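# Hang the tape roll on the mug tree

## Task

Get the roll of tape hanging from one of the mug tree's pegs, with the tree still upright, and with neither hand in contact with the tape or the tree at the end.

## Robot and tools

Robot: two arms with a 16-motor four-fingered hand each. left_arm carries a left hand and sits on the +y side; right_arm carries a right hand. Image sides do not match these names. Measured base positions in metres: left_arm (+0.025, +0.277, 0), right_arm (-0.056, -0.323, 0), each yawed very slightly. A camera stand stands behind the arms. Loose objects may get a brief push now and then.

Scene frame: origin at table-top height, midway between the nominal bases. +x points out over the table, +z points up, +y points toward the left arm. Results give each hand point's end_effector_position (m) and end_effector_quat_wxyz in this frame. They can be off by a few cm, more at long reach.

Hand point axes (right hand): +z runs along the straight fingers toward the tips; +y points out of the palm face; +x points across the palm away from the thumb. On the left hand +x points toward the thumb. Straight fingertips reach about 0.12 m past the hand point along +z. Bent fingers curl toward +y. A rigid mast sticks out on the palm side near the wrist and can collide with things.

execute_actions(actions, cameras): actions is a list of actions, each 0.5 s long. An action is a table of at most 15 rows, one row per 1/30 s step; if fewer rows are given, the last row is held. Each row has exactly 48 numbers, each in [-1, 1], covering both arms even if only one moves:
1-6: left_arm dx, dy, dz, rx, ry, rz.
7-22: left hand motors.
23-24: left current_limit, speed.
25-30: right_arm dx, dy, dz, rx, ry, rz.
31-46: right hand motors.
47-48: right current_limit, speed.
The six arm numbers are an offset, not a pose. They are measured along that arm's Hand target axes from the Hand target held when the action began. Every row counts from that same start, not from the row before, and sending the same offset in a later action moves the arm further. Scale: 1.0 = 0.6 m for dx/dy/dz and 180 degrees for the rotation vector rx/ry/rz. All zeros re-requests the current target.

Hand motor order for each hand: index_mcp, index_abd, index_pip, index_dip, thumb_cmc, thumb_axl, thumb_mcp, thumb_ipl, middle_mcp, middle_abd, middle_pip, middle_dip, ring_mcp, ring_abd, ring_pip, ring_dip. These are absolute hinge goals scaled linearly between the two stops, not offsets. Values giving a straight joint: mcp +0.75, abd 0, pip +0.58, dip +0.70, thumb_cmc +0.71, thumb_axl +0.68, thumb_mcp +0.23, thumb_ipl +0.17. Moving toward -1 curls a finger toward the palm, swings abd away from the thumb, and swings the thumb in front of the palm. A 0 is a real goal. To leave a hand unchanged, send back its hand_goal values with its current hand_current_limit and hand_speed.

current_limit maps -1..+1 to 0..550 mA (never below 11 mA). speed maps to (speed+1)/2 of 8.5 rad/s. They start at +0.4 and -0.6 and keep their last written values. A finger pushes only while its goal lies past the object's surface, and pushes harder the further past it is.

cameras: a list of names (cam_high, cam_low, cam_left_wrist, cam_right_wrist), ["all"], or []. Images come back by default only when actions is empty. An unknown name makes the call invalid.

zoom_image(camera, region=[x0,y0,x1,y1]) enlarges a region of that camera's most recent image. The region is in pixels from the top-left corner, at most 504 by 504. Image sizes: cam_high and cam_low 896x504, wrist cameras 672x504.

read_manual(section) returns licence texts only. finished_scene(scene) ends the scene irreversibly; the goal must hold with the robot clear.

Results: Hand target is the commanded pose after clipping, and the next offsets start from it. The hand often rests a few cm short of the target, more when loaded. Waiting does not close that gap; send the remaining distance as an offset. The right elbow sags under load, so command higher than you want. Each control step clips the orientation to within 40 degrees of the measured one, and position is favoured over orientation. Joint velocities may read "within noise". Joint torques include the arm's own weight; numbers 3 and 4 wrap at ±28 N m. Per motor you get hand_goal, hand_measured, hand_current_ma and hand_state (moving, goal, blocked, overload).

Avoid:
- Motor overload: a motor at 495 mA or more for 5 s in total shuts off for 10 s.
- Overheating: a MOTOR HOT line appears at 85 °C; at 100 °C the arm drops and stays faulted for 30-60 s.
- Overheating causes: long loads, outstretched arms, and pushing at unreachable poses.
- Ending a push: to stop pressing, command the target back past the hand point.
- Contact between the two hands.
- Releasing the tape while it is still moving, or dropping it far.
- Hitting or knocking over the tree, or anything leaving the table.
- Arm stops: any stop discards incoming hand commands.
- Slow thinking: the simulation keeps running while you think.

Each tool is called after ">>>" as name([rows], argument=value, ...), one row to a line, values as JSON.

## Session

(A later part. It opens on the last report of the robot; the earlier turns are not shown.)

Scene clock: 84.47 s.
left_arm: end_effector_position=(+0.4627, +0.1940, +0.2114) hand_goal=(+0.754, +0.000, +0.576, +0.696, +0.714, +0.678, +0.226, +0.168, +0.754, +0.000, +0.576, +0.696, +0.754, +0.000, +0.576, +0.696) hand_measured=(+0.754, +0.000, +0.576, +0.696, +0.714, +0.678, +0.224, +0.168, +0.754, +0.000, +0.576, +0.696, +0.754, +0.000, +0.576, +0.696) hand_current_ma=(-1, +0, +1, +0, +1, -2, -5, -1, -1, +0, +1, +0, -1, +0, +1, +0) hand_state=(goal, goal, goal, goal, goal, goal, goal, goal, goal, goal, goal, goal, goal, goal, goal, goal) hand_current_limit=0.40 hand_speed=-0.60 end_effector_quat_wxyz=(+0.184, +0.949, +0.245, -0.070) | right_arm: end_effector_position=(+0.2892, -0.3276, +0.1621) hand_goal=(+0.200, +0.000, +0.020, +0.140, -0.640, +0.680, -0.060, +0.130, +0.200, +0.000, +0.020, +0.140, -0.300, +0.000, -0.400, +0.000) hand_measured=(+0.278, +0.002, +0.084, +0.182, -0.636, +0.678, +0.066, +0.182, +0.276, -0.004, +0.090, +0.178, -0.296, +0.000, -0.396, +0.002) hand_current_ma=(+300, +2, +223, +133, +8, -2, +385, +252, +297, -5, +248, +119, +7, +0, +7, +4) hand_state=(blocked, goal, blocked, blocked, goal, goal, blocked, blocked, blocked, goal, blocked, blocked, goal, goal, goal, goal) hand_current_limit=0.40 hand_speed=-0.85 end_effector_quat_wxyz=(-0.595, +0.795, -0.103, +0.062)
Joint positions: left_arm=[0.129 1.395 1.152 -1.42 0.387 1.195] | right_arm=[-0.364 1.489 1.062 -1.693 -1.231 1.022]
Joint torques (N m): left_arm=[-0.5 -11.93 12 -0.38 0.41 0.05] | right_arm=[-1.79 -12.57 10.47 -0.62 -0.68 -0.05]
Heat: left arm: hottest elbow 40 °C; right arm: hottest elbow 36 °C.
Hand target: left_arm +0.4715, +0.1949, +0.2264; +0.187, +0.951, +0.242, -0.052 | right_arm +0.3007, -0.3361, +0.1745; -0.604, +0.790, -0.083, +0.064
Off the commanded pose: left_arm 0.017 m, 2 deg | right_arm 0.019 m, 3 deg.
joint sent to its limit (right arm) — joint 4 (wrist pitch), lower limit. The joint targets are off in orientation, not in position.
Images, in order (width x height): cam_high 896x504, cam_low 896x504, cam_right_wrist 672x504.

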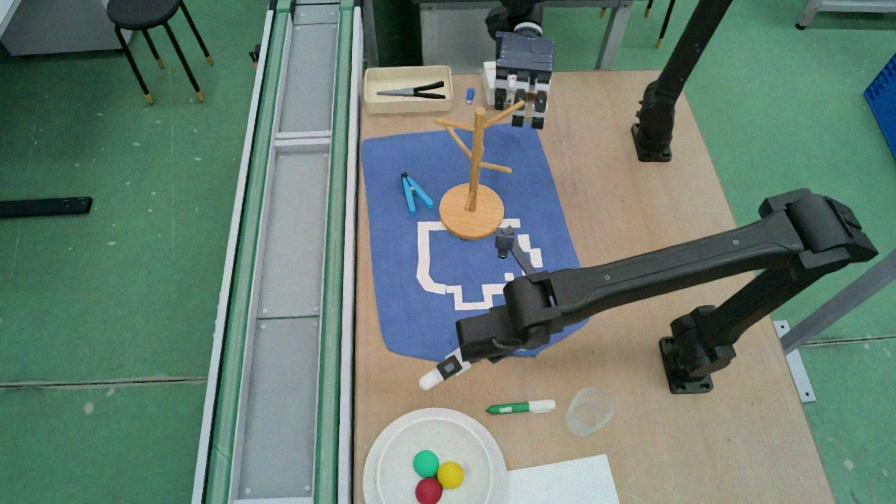

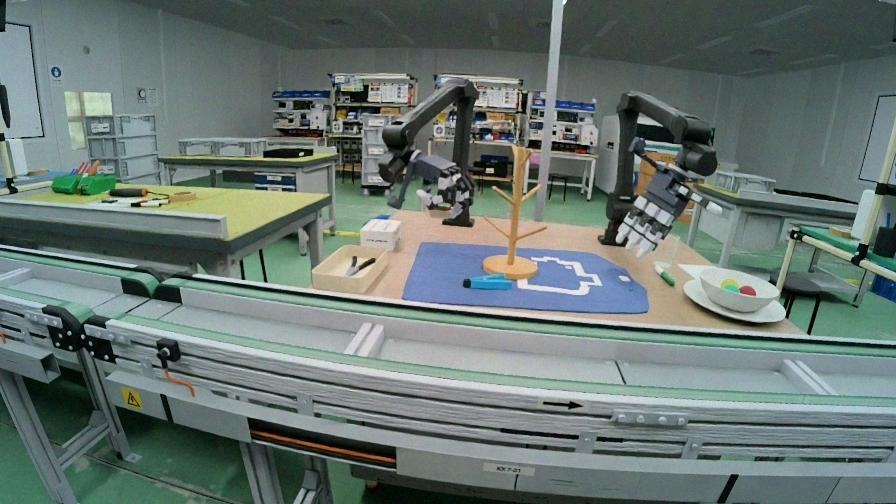

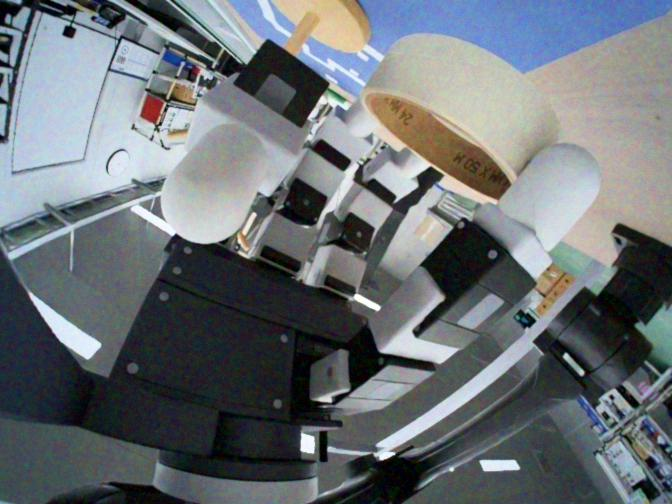

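>>> execute_actions([
  [[0,0,0,0,0,0,0.754,0,0.576,0.696,0.714,0.678,0.226,0.168,0.754,0,0.576,0.696,0.754,0,0.576,0.696,0.4,-0.6,-0.0243,-0.0952,-0.0312,0.0205,-0.0031,-0.1,0.2,0,0.02,0.14,-0.64,0.68,-0.06,0.13,0.2,0,0.02,0.14,-0.3,0,-0.4,0,0.4,-0.85]],
  [[0,0,0,0,0,0,0.754,0,0.576,0.696,0.714,0.678,0.226,0.168,0.754,0,0.576,0.696,0.754,0,0.576,0.696,0.4,-0.6,-0.0233,-0.1187,0.0187,0.0205,-0.0031,-0.1,0.2,0,0.02,0.14,-0.64,0.68,-0.06,0.13,0.2,0,0.02,0.14,-0.3,0,-0.4,0,0.4,-0.85]],
  [[0,0,0,0,0,0,0.754,0,0.576,0.696,0.714,0.678,0.226,0.168,0.754,0,0.576,0.696,0.754,0,0.576,0.696,0.4,-0.6,0.0365,-0.0962,0.1003,0.0205,-0.0031,-0.1,0.2,0,0.02,0.14,-0.64,0.68,-0.06,0.13,0.2,0,0.02,0.14,-0.3,0,-0.4,0,0.4,-0.85]],
], cameras=["cam_high","cam_low","cam_right_wrist"])

>>> zoom_image(camera="cam_high", region=[420, 40, 620, 240])

>>> zoom_image(camera="cam_low", region=[420, 100, 580, 260])

Scene clock: 89.00 s.
left_arm: end_effector_position=(+0.4627, +0.1940, +0.2114) hand_goal=(+0.754, +0.000, +0.576, +0.696, +0.714, +0.678, +0.226, +0.168, +0.754, +0.000, +0.576, +0.696, +0.754, +0.000, +0.576, +0.696) hand_measured=(+0.754, +0.000, +0.576, +0.696, +0.714, +0.678, +0.224, +0.168, +0.754, +0.000, +0.576, +0.696, +0.754, +0.000, +0.576, +0.696) hand_current_ma=(-1, +0, +1, +0, +1, -2, -5, -1, -1, +0, +1, +0, -1, +0, +1, +0) hand_state=(goal, goal, goal, goal, goal, goal, goal, goal, goal, goal, goal, goal, goal, goal, goal, goal) hand_current_limit=0.40 hand_speed=-0.60 end_effector_quat_wxyz=(+0.184, +0.949, +0.245, -0.070) | right_arm: end_effector_position=(+0.2473, -0.2370, +0.3424) hand_goal=(+0.200, +0.000, +0.020, +0.140, -0.640, +0.680, -0.060, +0.130, +0.200, +0.000, +0.020, +0.140, -0.300, +0.000, -0.400, +0.000) hand_measured=(+0.278, +0.002, +0.084, +0.182, -0.628, +0.680, +0.068, +0.182, +0.274, -0.002, +0.090, +0.176, -0.298, +0.000, -0.396, +0.002) hand_current_ma=(+300, +2, +223, +133, +32, +0, +385, +252, +285, -3, +248, +111, +3, +0, +7, +4) hand_state=(blocked, goal, blocked, blocked, goal, goal, blocked, blocked, blocked, goal, blocked, blocked, goal, goal, goal, goal) hand_current_limit=0.40 hand_speed=-0.85 end_effector_quat_wxyz=(-0.538, +0.718, +0.253, +0.362)
Joint positions: left_arm=[0.129 1.395 1.152 -1.42 0.387 1.195] | right_arm=[-0.205 0.897 1.01 -1.699 -1.412 0.623]
Joint torques (N m): left_arm=[-0.62 -11.99 11.92 -0.31 0.41 0.05] | right_arm=[-0.44 -4.84 9.69 0.44 -1.17 -0.47]
Heat: left arm: hottest elbow 40 °C; right arm: hottest elbow 36 °C.
Hand target: left_arm +0.4715, +0.1949, +0.2264; +0.187, +0.951, +0.242, -0.052 | right_arm +0.2507, -0.2361, +0.3446; -0.581, +0.682, +0.299, +0.327
Off the commanded pose: left_arm 0.017 m, 2 deg | right_arm 0.004 m, 9 deg.
joint sent to its limit (right arm) — joint 4 (wrist pitch), lower limit. The joint targets are off in orientation, not in position.
Images, in order (width x height): cam_high 896x504, cam_low 896x504, cam_right_wrist 672x504.

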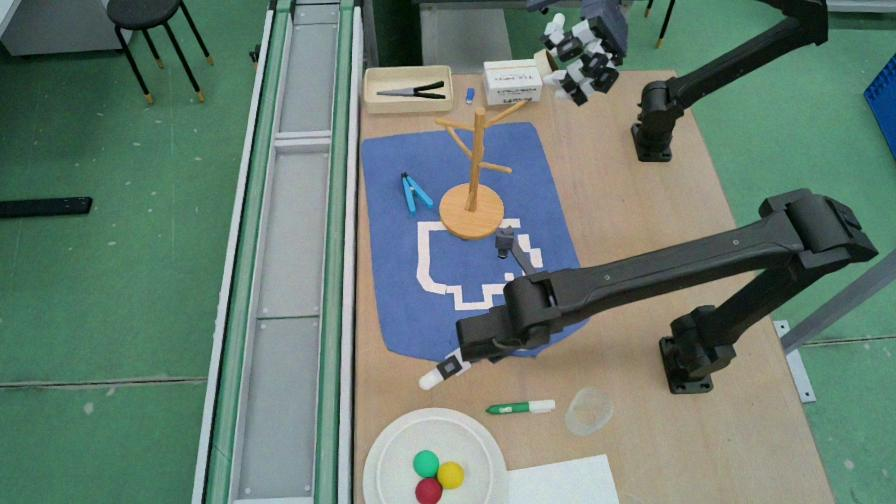

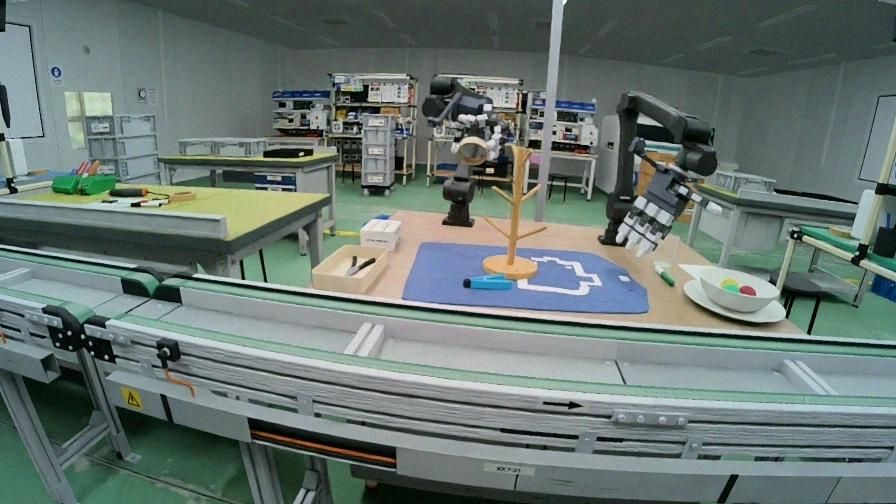

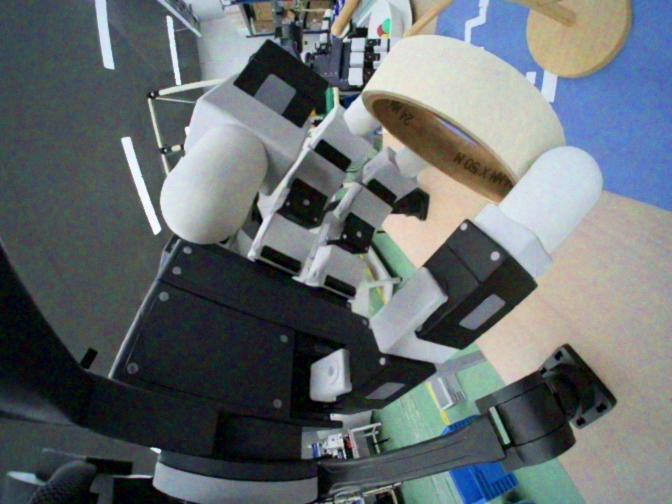

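Scaled by 2.520 from the camera's 896x504 image, which has a finer 1280x720 frame.

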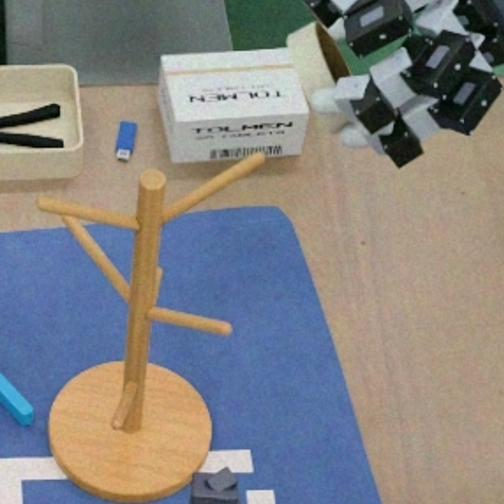

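Scaled by 3.150 from the camera's 896x504 image, which has a finer 1280x720 frame.

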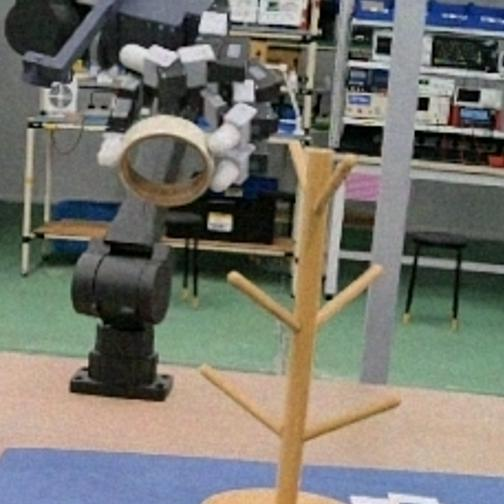

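>>> execute_actions([
  [[0,0,0,0,0,0,0.754,0,0.576,0.696,0.714,0.678,0.226,0.168,0.754,0,0.576,0.696,0.754,0,0.576,0.696,0.4,-0.6,0.0542,-0.0435,0.1368,0.0205,-0.0031,-0.1,0.2,0,0.02,0.14,-0.64,0.68,-0.06,0.13,0.2,0,0.02,0.14,-0.3,0,-0.4,0,0.4,-0.85]],
], cameras=["cam_high","cam_low","cam_right_wrist"])

>>> zoom_image(camera="cam_high", region=[440, 50, 620, 170])

>>> zoom_image(camera="cam_low", region=[460, 100, 560, 200])

Scene clock: 92.20 s.
left_arm: end_effector_position=(+0.4627, +0.1940, +0.2114) hand_goal=(+0.754, +0.000, +0.576, +0.696, +0.714, +0.678, +0.226, +0.168, +0.754, +0.000, +0.576, +0.696, +0.754, +0.000, +0.576, +0.696) hand_measured=(+0.754, +0.000, +0.576, +0.696, +0.714, +0.678, +0.224, +0.168, +0.754, +0.000, +0.576, +0.696, +0.754, +0.000, +0.576, +0.696) hand_current_ma=(-1, +0, +1, +0, +1, -2, -5, -1, -1, +0, +1, +0, -1, +0, +1, +0) hand_state=(goal, goal, goal, goal, goal, goal, goal, goal, goal, goal, goal, goal, goal, goal, goal, goal) hand_current_limit=0.40 hand_speed=-0.60 end_effector_quat_wxyz=(+0.184, +0.949, +0.245, -0.070) | right_arm: end_effector_position=(+0.2539, -0.1539, +0.3753) hand_goal=(+0.200, +0.000, +0.020, +0.140, -0.640, +0.680, -0.060, +0.130, +0.200, +0.000, +0.020, +0.140, -0.300, +0.000, -0.400, +0.000) hand_measured=(+0.278, +0.002, +0.084, +0.182, -0.624, +0.680, +0.068, +0.182, +0.272, -0.002, +0.090, +0.176, -0.300, +0.000, -0.396, +0.002) hand_current_ma=(+300, +3, +223, +133, +40, +0, +385, +252, +279, -2, +246, +111, +1, +0, +7, +4) hand_state=(blocked, goal, blocked, blocked, goal, goal, blocked, blocked, blocked, goal, blocked, blocked, goal, goal, goal, goal) hand_current_limit=0.40 hand_speed=-0.85 end_effector_quat_wxyz=(+0.551, -0.604, -0.421, -0.393)
Joint positions: left_arm=[0.129 1.395 1.152 -1.42 0.387 1.195] | right_arm=[0.059 0.898 1.01 -1.455 -1.485 0.571]
Joint torques (N m): left_arm=[-0.85 -11.93 12.04 -0.39 0.4 0.06] | right_arm=[-0.32 -5.13 10.02 1.39 -0.89 -0.19]
Heat: left arm: hottest elbow 40 °C; right arm: hottest elbow 36 °C.
Hand target: left_arm +0.4715, +0.1949, +0.2264; +0.187, +0.951, +0.242, -0.052 | right_arm +0.2582, -0.1504, +0.3769; -0.543, +0.610, +0.415, +0.401
Off the commanded pose: left_arm 0.017 m, 2 deg | right_arm 0.006 m, 2 deg.
Images, in order (width x height): cam_high 896x504, cam_low 896x504, cam_right_wrist 672x504.

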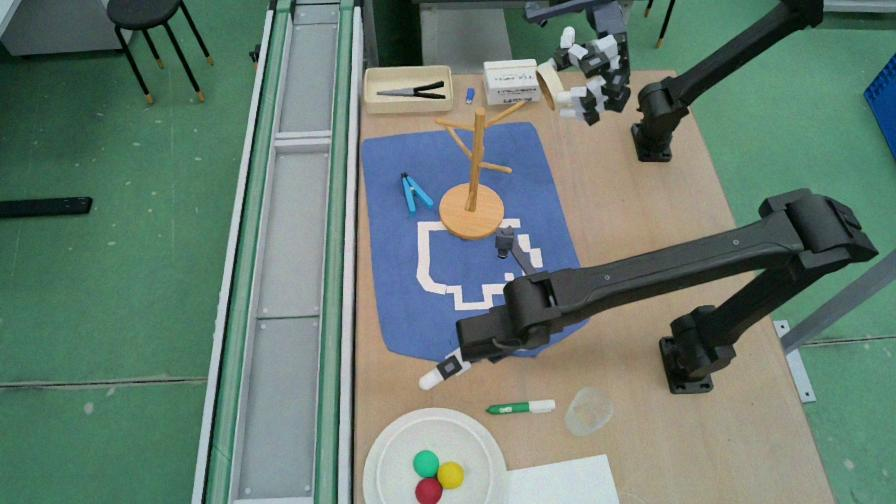

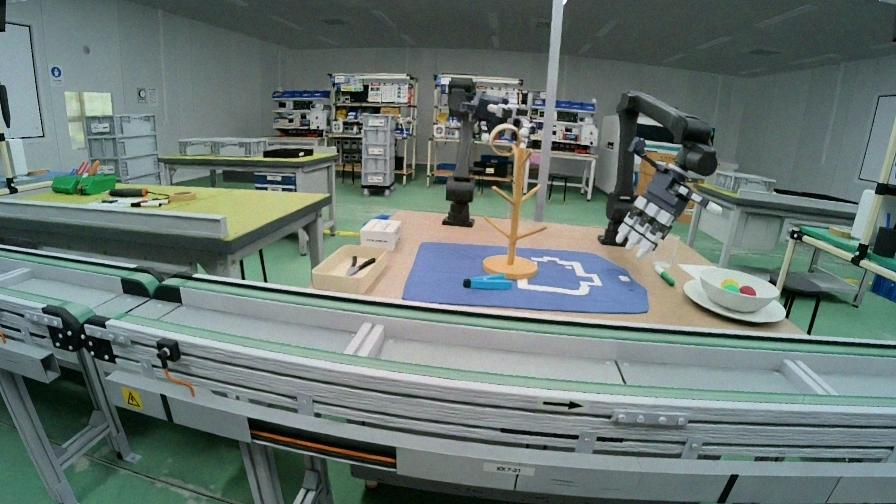

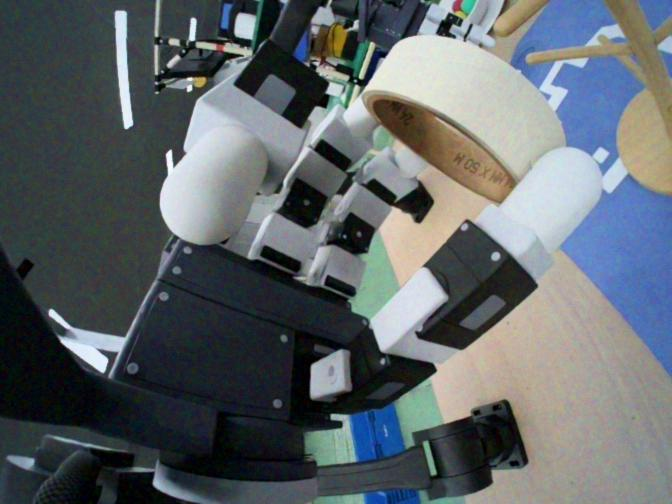

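Scaled by 2.800 from the camera's 896x504 image, which has a finer 1280x720 frame.

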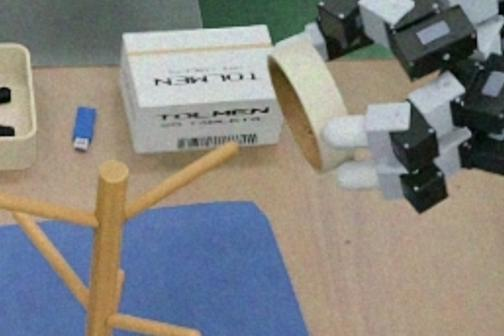

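Scaled by 5.040 from the camera's 896x504 image, which has a finer 1280x720 frame.

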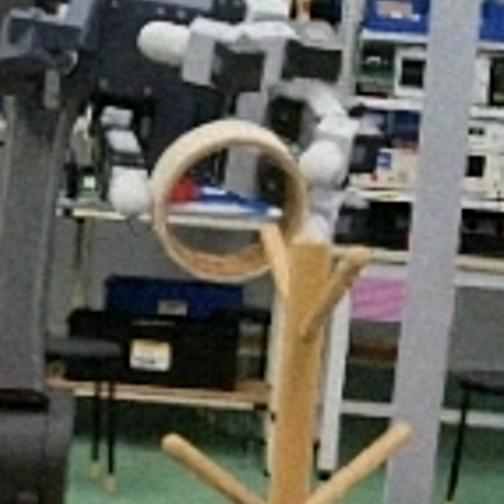

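>>> execute_actions([
  [[0,0,0,0,0,0,0.754,0,0.576,0.696,0.714,0.678,0.226,0.168,0.754,0,0.576,0.696,0.754,0,0.576,0.696,0.4,-0.6,0.0137,0.0332,0.0248,0,0,0,0.2,0,0.02,0.14,-0.64,0.68,-0.06,0.13,0.2,0,0.02,0.14,-0.3,0,-0.4,0,0.4,-0.85]],
  [[0,0,0,0,0,0,0.754,0,0.576,0.696,0.714,0.678,0.226,0.168,0.754,0,0.576,0.696,0.754,0,0.576,0.696,0.4,-0.6,-0.0023,0.0317,0.0105,0,0,0,0.2,0,0.02,0.14,-0.64,0.68,-0.06,0.13,0.2,0,0.02,0.14,-0.3,0,-0.4,0,0.4,-0.85]],
], cameras=["cam_high","cam_low","cam_right_wrist"])

>>> zoom_image(camera="cam_high", region=[440, 50, 620, 170])

>>> zoom_image(camera="cam_low", region=[460, 100, 560, 200])

>>> zoom_image(camera="cam_right_wrist", region=[330, 0, 672, 260])

Scene clock: 99.13 s.
left_arm: end_effector_position=(+0.4627, +0.1940, +0.2114) hand_goal=(+0.754, +0.000, +0.576, +0.696, +0.714, +0.678, +0.226, +0.168, +0.754, +0.000, +0.576, +0.696, +0.754, +0.000, +0.576, +0.696) hand_measured=(+0.754, +0.000, +0.576, +0.696, +0.714, +0.678, +0.224, +0.168, +0.754, +0.000, +0.576, +0.696, +0.754, +0.000, +0.576, +0.696) hand_current_ma=(-1, +0, +1, +0, +1, -2, -5, -1, -1, +0, +1, +0, -1, +0, +1, +0) hand_state=(goal, goal, goal, goal, goal, goal, goal, goal, goal, goal, goal, goal, goal, goal, goal, goal) hand_current_limit=0.40 hand_speed=-0.60 end_effector_quat_wxyz=(+0.184, +0.949, +0.245, -0.070) | right_arm: end_effector_position=(+0.2997, -0.1346, +0.3660) hand_goal=(+0.200, +0.000, +0.020, +0.140, -0.640, +0.680, -0.060, +0.130, +0.200, +0.000, +0.020, +0.140, -0.300, +0.000, -0.400, +0.000) hand_measured=(+0.278, +0.002, +0.084, +0.182, -0.624, +0.680, +0.068, +0.182, +0.272, -0.002, +0.090, +0.176, -0.300, +0.000, -0.396, +0.002) hand_current_ma=(+300, +3, +223, +133, +41, +0, +385, +252, +279, -2, +246, +110, +1, +0, +7, +4) hand_state=(blocked, goal, blocked, blocked, goal, goal, blocked, blocked, blocked, goal, blocked, blocked, goal, goal, goal, goal) hand_current_limit=0.40 hand_speed=-0.85 end_effector_quat_wxyz=(+0.552, -0.606, -0.427, -0.381)
Joint positions: left_arm=[0.129 1.395 1.152 -1.42 0.387 1.195] | right_arm=[0.124 0.971 1.01 -1.042 -1.452 0.923]
Joint torques (N m): left_arm=[-0.91 -11.69 11.99 -0.4 0.4 0.07] | right_arm=[-1.08 -9.23 9.51 1.63 -0.78 -0.22]
Heat: left arm: hottest elbow 40 °C; right arm: hottest elbow 37 °C.
Hand target: left_arm +0.4715, +0.1949, +0.2264; +0.187, +0.951, +0.242, -0.052 | right_arm +0.2978, -0.1312, +0.3687; -0.543, +0.610, +0.415, +0.401
Off the commanded pose: left_arm 0.017 m, 2 deg | right_arm 0.005 m, 3 deg.
Images, in order (width x height): cam_high 896x504, cam_low 896x504, cam_right_wrist 672x504.

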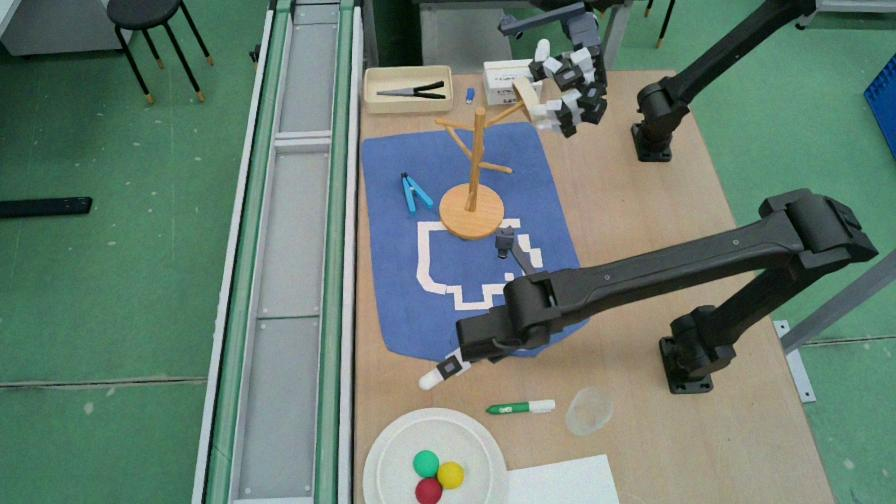

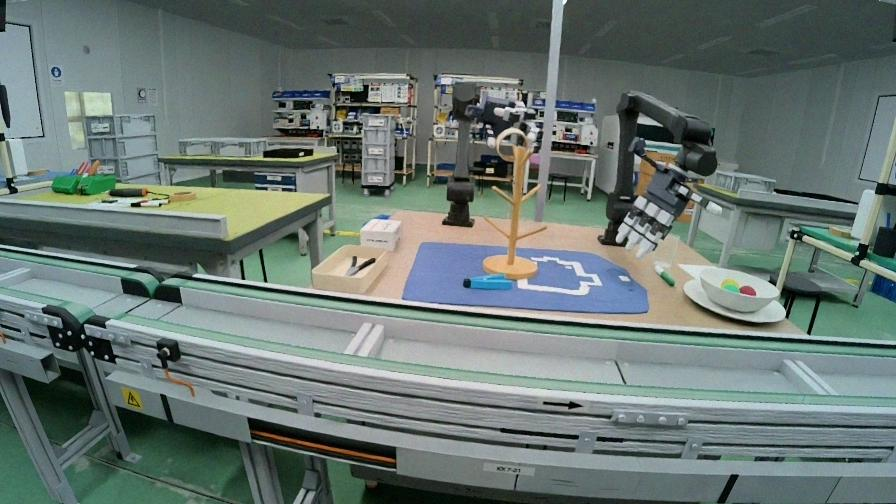

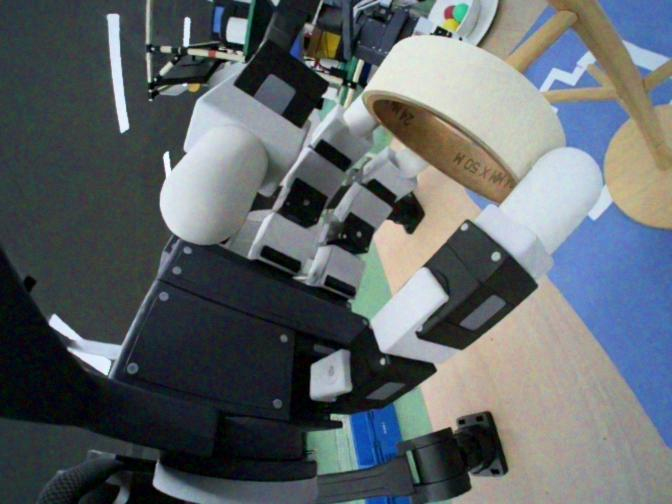

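Scaled by 2.800 from the camera's 896x504 image, which has a finer 1280x720 frame.

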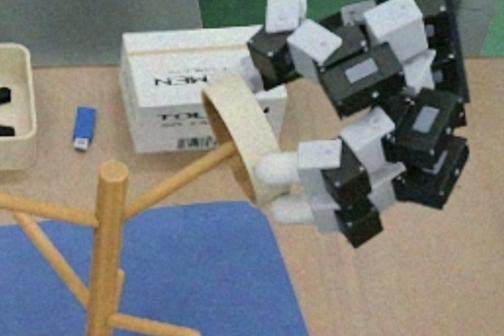

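Scaled by 5.040 from the camera's 896x504 image, which has a finer 1280x720 frame.

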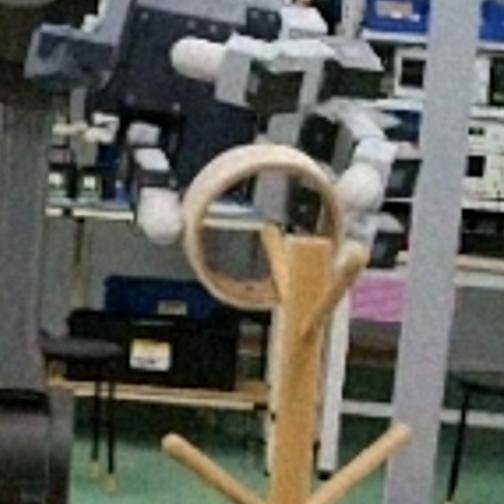

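Scaled by 1.474 from the camera's 672x504 image, which has a finer 960x720 frame.

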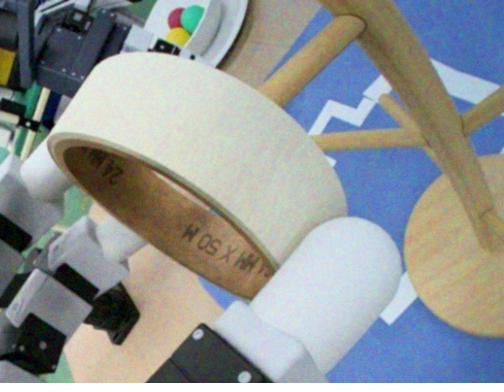

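>>> execute_actions([
  [[0,0,0,0,0,0,0.754,0,0.576,0.696,0.714,0.678,0.226,0.168,0.754,0,0.576,0.696,0.754,0,0.576,0.696,0.4,-0.6,-0.0023,0.0317,0.0105,0,0,0,0.2,0,0.02,0.14,-0.64,0.68,-0.06,0.13,0.2,0,0.02,0.14,-0.3,0,-0.4,0,0.4,-0.85]],
], cameras=["cam_high","cam_low","cam_right_wrist"])

>>> zoom_image(camera="cam_high", region=[440, 50, 620, 170])

>>> zoom_image(camera="cam_low", region=[460, 100, 560, 200])

>>> zoom_image(camera="cam_right_wrist", region=[330, 0, 672, 260])

Scene clock: 102.10 s.
left_arm: end_effector_position=(+0.4627, +0.1940, +0.2114) hand_goal=(+0.754, +0.000, +0.576, +0.696, +0.714, +0.678, +0.226, +0.168, +0.754, +0.000, +0.576, +0.696, +0.754, +0.000, +0.576, +0.696) hand_measured=(+0.754, +0.000, +0.576, +0.696, +0.714, +0.678, +0.224, +0.168, +0.754, +0.000, +0.576, +0.696, +0.754, +0.000, +0.576, +0.696) hand_current_ma=(-1, +0, +1, +0, +1, -2, -5, -1, -1, +0, +1, +0, -1, +0, +1, +0) hand_state=(goal, goal, goal, goal, goal, goal, goal, goal, goal, goal, goal, goal, goal, goal, goal, goal) hand_current_limit=0.40 hand_speed=-0.60 end_effector_quat_wxyz=(+0.184, +0.949, +0.245, -0.070) | right_arm: end_effector_position=(+0.3177, -0.1296, +0.3609) hand_goal=(+0.200, +0.000, +0.020, +0.140, -0.640, +0.680, -0.060, +0.130, +0.200, +0.000, +0.020, +0.140, -0.300, +0.000, -0.400, +0.000) hand_measured=(+0.278, +0.002, +0.084, +0.182, -0.624, +0.680, +0.068, +0.182, +0.272, -0.002, +0.090, +0.176, -0.300, +0.000, -0.396, +0.002) hand_current_ma=(+300, +4, +223, +133, +42, +0, +385, +252, +279, -2, +246, +110, +1, +0, +7, +4) hand_state=(blocked, goal, blocked, blocked, goal, goal, blocked, blocked, blocked, goal, blocked, blocked, goal, goal, goal, goal) hand_current_limit=0.40 hand_speed=-0.85 end_effector_quat_wxyz=(+0.545, -0.611, -0.423, -0.389)
Joint positions: left_arm=[0.129 1.395 1.152 -1.42 0.387 1.195] | right_arm=[0.144 0.972 0.968 -0.762 -1.422 1.155]
Joint torques (N m): left_arm=[-0.97 -11.81 12.07 -0.38 0.4 0.07] | right_arm=[-0.26 -8.82 9.24 2.14 -0.62 -0.25]
Heat: left arm: hottest elbow 41 °C; right arm: hottest elbow 37 °C.
Hand target: left_arm +0.4715, +0.1949, +0.2264; +0.187, +0.951, +0.242, -0.052 | right_arm +0.3155, -0.1264, +0.3606; -0.543, +0.610, +0.415, +0.401
Off the commanded pose: left_arm 0.017 m, 2 deg | right_arm 0.004 m, 2 deg.
Images, in order (width x height): cam_high 896x504, cam_low 896x504, cam_right_wrist 672x504.

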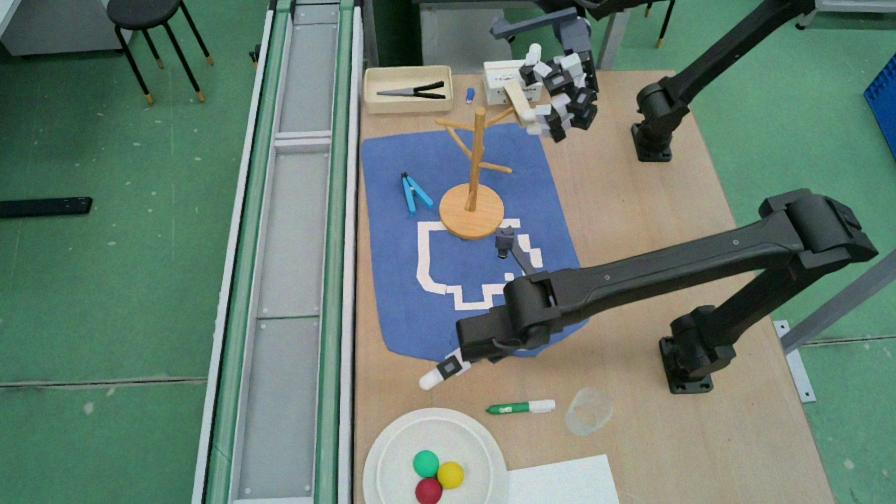

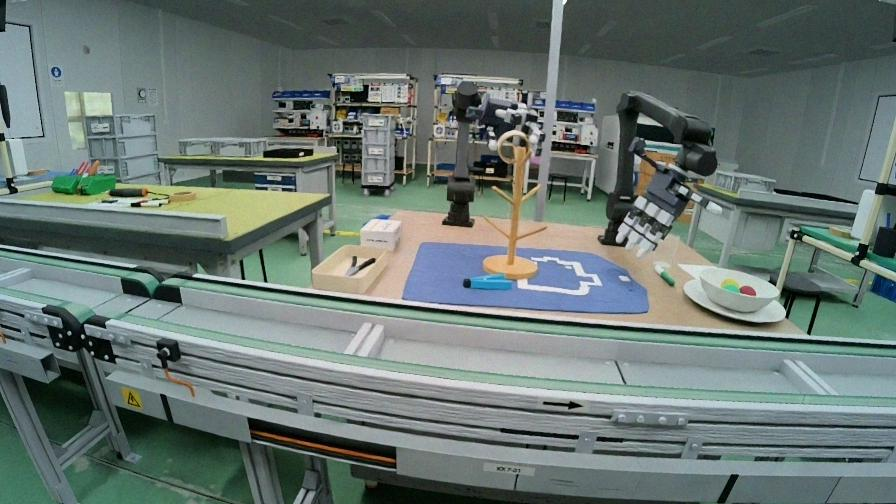

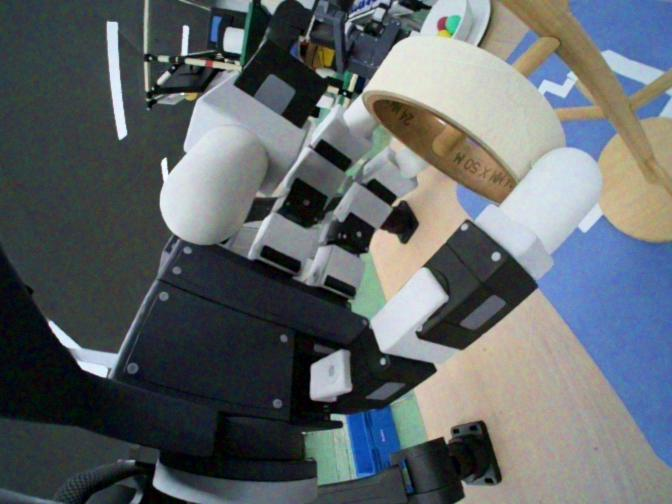

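Scaled by 2.800 from the camera's 896x504 image, which has a finer 1280x720 frame.

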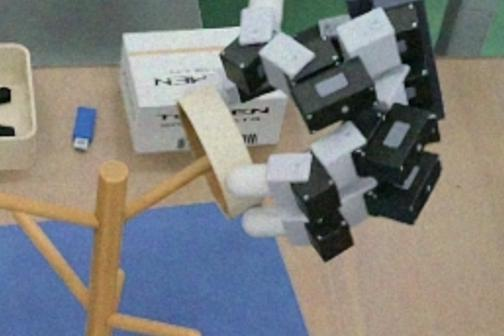

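Scaled by 5.040 from the camera's 896x504 image, which has a finer 1280x720 frame.

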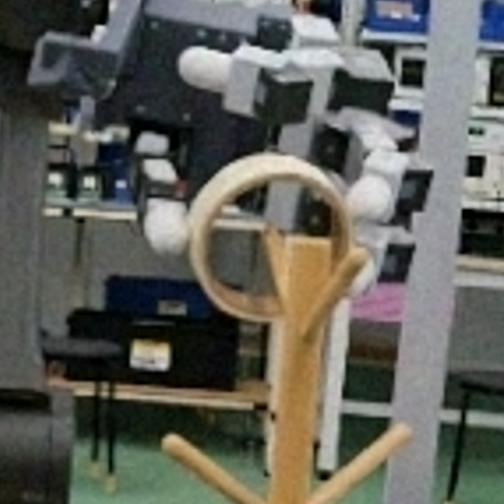

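Scaled by 1.474 from the camera's 672x504 image, which has a finer 960x720 frame.

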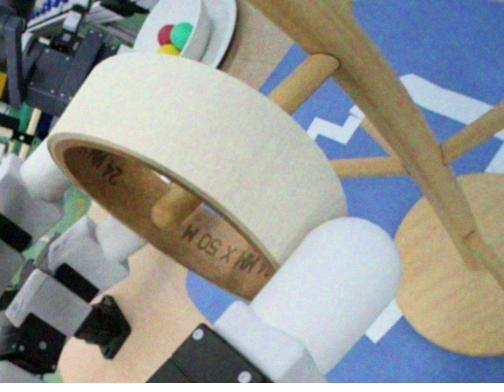

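>>> execute_actions([
  [[0,0,0,0,0,0,0.754,0,0.576,0.696,0.714,0.678,0.226,0.168,0.754,0,0.576,0.696,0.754,0,0.576,0.696,0.4,-0.6,-0.0023,0.0317,0.0105,0,0,0,0.2,0,0.02,0.14,-0.64,0.68,-0.06,0.13,0.2,0,0.02,0.14,-0.3,0,-0.4,0,0.4,-0.85]],
  [[0,0,0,0,0,0,0.754,0,0.576,0.696,0.714,0.678,0.226,0.168,0.754,0,0.576,0.696,0.754,0,0.576,0.696,0.4,-0.6,-0.0017,0.0238,0.0079,0,0,0,0.2,0,0.02,0.14,-0.64,0.68,-0.06,0.13,0.2,0,0.02,0.14,-0.3,0,-0.4,0,0.4,-0.85]],
], cameras=["cam_high","cam_low","cam_right_wrist"])

>>> zoom_image(camera="cam_high", region=[440, 50, 620, 170])

>>> zoom_image(camera="cam_low", region=[460, 100, 560, 200])

>>> zoom_image(camera="cam_right_wrist", region=[330, 0, 672, 260])

Scene clock: 105.40 s.
left_arm: end_effector_position=(+0.4627, +0.1940, +0.2114) hand_goal=(+0.754, +0.000, +0.576, +0.696, +0.714, +0.678, +0.226, +0.168, +0.754, +0.000, +0.576, +0.696, +0.754, +0.000, +0.576, +0.696) hand_measured=(+0.754, +0.000, +0.576, +0.696, +0.714, +0.678, +0.224, +0.168, +0.754, +0.000, +0.576, +0.696, +0.754, +0.000, +0.576, +0.696) hand_current_ma=(-1, +0, +1, +0, +1, -2, -5, -1, -1, +0, +1, +0, -1, +0, +1, +0) hand_state=(goal, goal, goal, goal, goal, goal, goal, goal, goal, goal, goal, goal, goal, goal, goal, goal) hand_current_limit=0.40 hand_speed=-0.60 end_effector_quat_wxyz=(+0.184, +0.949, +0.245, -0.070) | right_arm: end_effector_position=(+0.3449, -0.1214, +0.3530) hand_goal=(+0.200, +0.000, +0.020, +0.140, -0.640, +0.680, -0.060, +0.130, +0.200, +0.000, +0.020, +0.140, -0.300, +0.000, -0.400, +0.000) hand_measured=(+0.278, +0.002, +0.084, +0.182, -0.624, +0.680, +0.068, +0.182, +0.272, -0.002, +0.090, +0.176, -0.300, +0.000, -0.396, +0.002) hand_current_ma=(+300, +4, +223, +133, +42, +0, +385, +252, +279, -2, +246, +110, +1, +0, +7, +4) hand_state=(blocked, goal, blocked, blocked, goal, goal, blocked, blocked, blocked, goal, blocked, blocked, goal, goal, goal, goal) hand_current_limit=0.40 hand_speed=-0.85 end_effector_quat_wxyz=(-0.540, +0.609, +0.417, +0.405)
Joint positions: left_arm=[0.129 1.395 1.152 -1.42 0.387 1.195] | right_arm=[0.166 1.009 0.921 -0.43 -1.39 1.387]
Joint torques (N m): left_arm=[-1.03 -12.1 11.99 -0.32 0.41 0.08] | right_arm=[-0.26 -7.88 9.21 2.26 -0.35 -0.25]
Heat: left arm: hottest elbow 41 °C; right arm: hottest elbow 37 °C.
Hand target: left_arm +0.4715, +0.1949, +0.2264; +0.187, +0.951, +0.242, -0.052 | right_arm +0.3465, -0.1177, +0.3463; -0.543, +0.610, +0.415, +0.401
Off the commanded pose: left_arm 0.017 m, 2 deg | right_arm 0.008 m, 1 deg.
Images, in order (width x height): cam_high 896x504, cam_low 896x504, cam_right_wrist 672x504.

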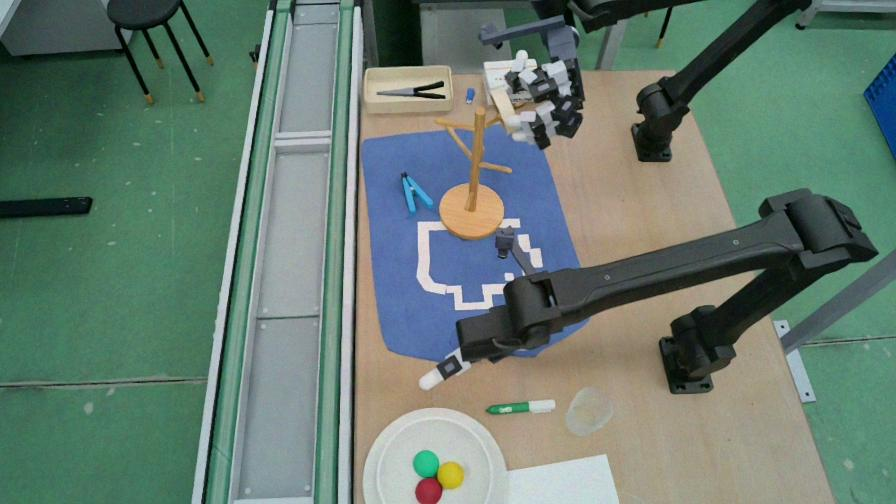

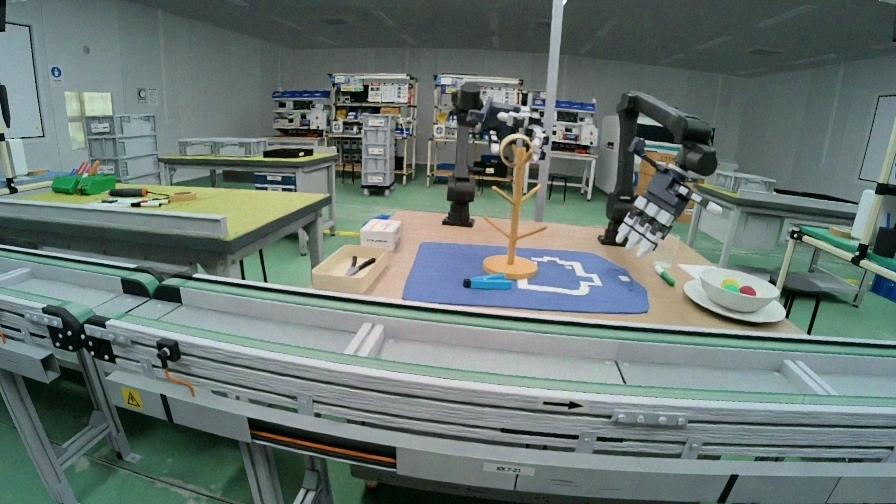

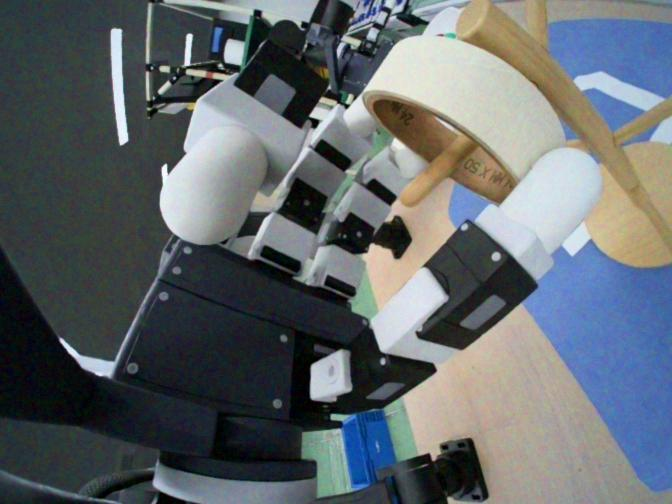

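Scaled by 2.800 from the camera's 896x504 image, which has a finer 1280x720 frame.

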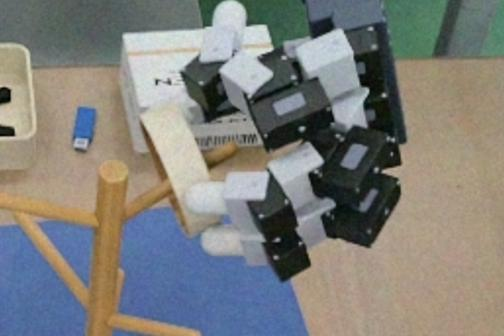

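Scaled by 5.040 from the camera's 896x504 image, which has a finer 1280x720 frame.

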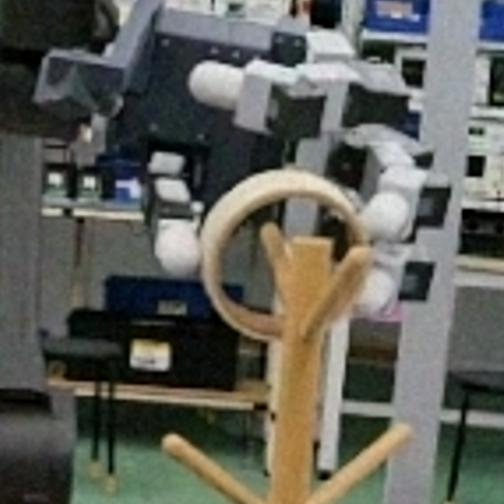

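Scaled by 1.474 from the camera's 672x504 image, which has a finer 960x720 frame.

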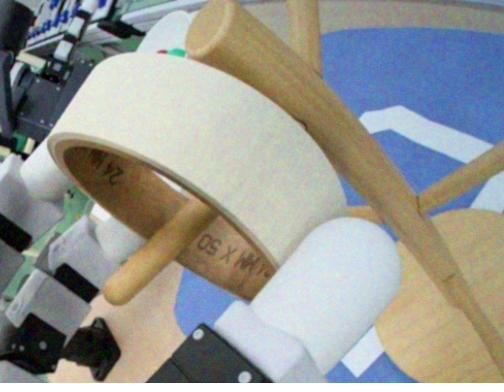

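>>> execute_actions([
  [[0,0,0,0,0,0,0.754,0,0.576,0.696,0.714,0.678,0.226,0.168,0.754,0,0.576,0.696,0.754,0,0.576,0.696,0.4,-0.6,-0.0193,0.005,0.0018,0,0,0,0.2,0,0.02,0.14,-0.64,0.68,-0.06,0.13,0.2,0,0.02,0.14,-0.3,0,-0.4,0,0.4,-0.85]],
  [[0,0,0,0,0,0,0.754,0,0.576,0.696,0.714,0.678,0.226,0.168,0.754,0,0.576,0.696,0.754,0,0.576,0.696,0.4,-0.6,-0.0193,0.005,0.0018,0,0,0,0.2,0,0.02,0.14,-0.64,0.68,-0.06,0.13,0.2,0,0.02,0.14,-0.3,0,-0.4,0,0.4,-0.85]],
], cameras=["cam_high","cam_low","cam_right_wrist"])

>>> zoom_image(camera="cam_low", region=[460, 100, 560, 200])

>>> zoom_image(camera="cam_right_wrist", region=[330, 0, 672, 260])

Scene clock: 109.47 s.
left_arm: end_effector_position=(+0.4627, +0.1940, +0.2114) hand_goal=(+0.754, +0.000, +0.576, +0.696, +0.714, +0.678, +0.226, +0.168, +0.754, +0.000, +0.576, +0.696, +0.754, +0.000, +0.576, +0.696) hand_measured=(+0.754, +0.000, +0.576, +0.696, +0.714, +0.678, +0.224, +0.168, +0.754, +0.000, +0.576, +0.696, +0.754, +0.000, +0.576, +0.696) hand_current_ma=(-1, +0, +1, +0, +1, -2, -5, -1, -1, +0, +1, +0, -1, +0, +1, +0) hand_state=(goal, goal, goal, goal, goal, goal, goal, goal, goal, goal, goal, goal, goal, goal, goal, goal) hand_current_limit=0.40 hand_speed=-0.60 end_effector_quat_wxyz=(+0.184, +0.949, +0.245, -0.070) | right_arm: end_effector_position=(+0.3429, -0.1213, +0.3297) hand_goal=(+0.200, +0.000, +0.020, +0.140, -0.640, +0.680, -0.060, +0.130, +0.200, +0.000, +0.020, +0.140, -0.300, +0.000, -0.400, +0.000) hand_measured=(+0.278, +0.002, +0.084, +0.182, -0.624, +0.680, +0.068, +0.182, +0.272, -0.002, +0.090, +0.176, -0.300, +0.000, -0.396, +0.002) hand_current_ma=(+300, +4, +223, +133, +42, +0, +385, +252, +279, -2, +246, +110, +1, +0, +7, +4) hand_state=(blocked, goal, blocked, blocked, goal, goal, blocked, blocked, blocked, goal, blocked, blocked, goal, goal, goal, goal) hand_current_limit=0.40 hand_speed=-0.85 end_effector_quat_wxyz=(-0.540, +0.608, +0.417, +0.406)
Joint positions: left_arm=[0.129 1.395 1.152 -1.42 0.387 1.195] | right_arm=[0.167 1.009 0.856 -0.349 -1.388 1.401]
Joint torques (N m): left_arm=[-1.03 -12.1 12.04 -0.42 0.4 0.07] | right_arm=[-0.79 -7.88 9.33 2.11 -0.39 -0.25]
Heat: left arm: hottest elbow 41 °C; right arm: hottest elbow 37 °C.
Hand target: left_arm +0.4715, +0.1949, +0.2264; +0.187, +0.951, +0.242, -0.052 | right_arm +0.3446, -0.1177, +0.3225; -0.543, +0.610, +0.415, +0.401
Off the commanded pose: left_arm 0.017 m, 2 deg | right_arm 0.008 m, 1 deg.
Images, in order (width x height): cam_high 896x504, cam_low 896x504, cam_right_wrist 672x504.

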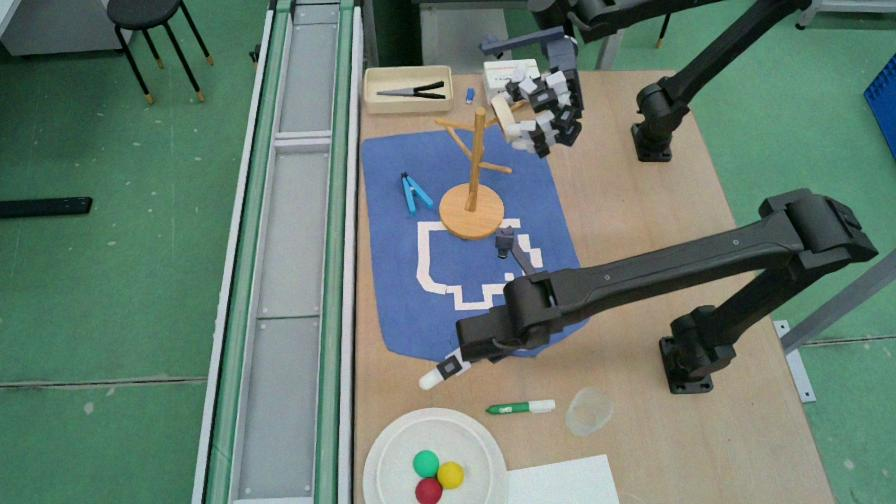

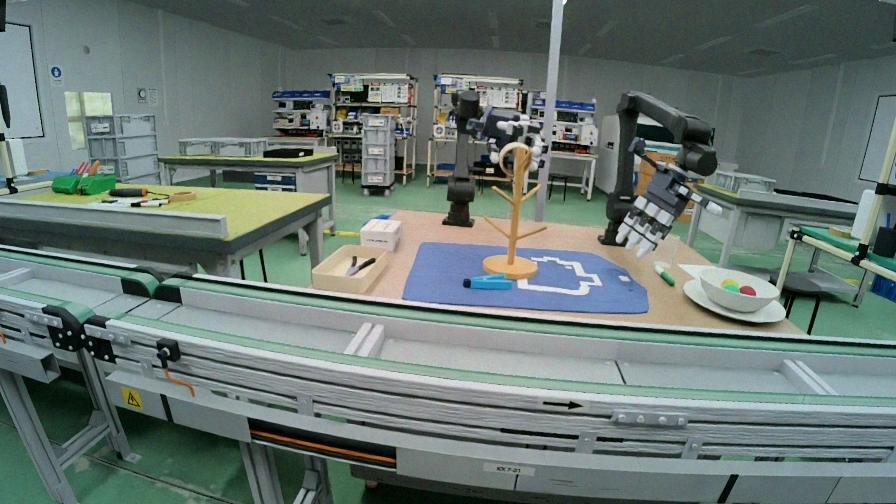

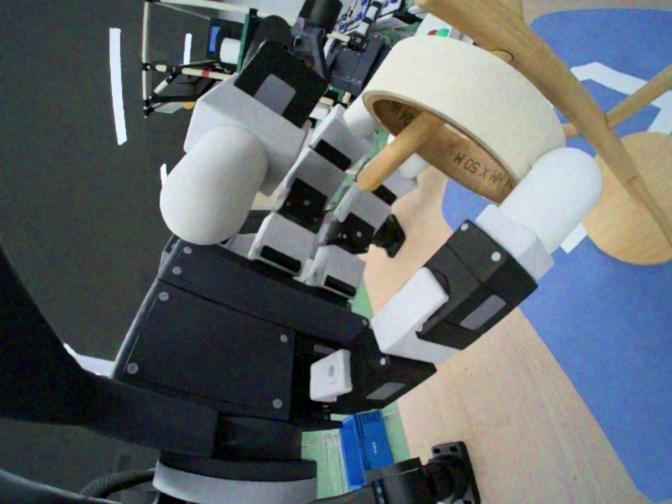

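Scaled by 5.040 from the camera's 896x504 image, which has a finer 1280x720 frame.

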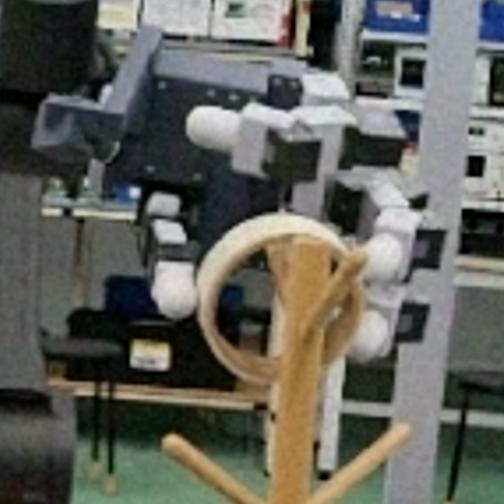

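Scaled by 1.474 from the camera's 672x504 image, which has a finer 960x720 frame.

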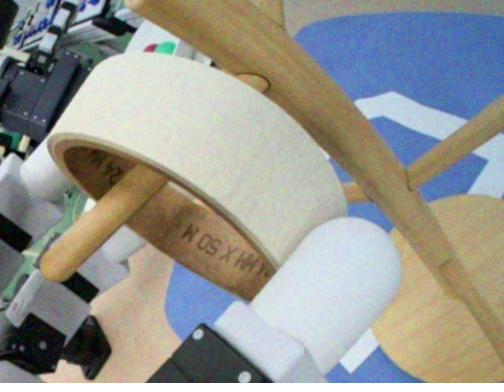

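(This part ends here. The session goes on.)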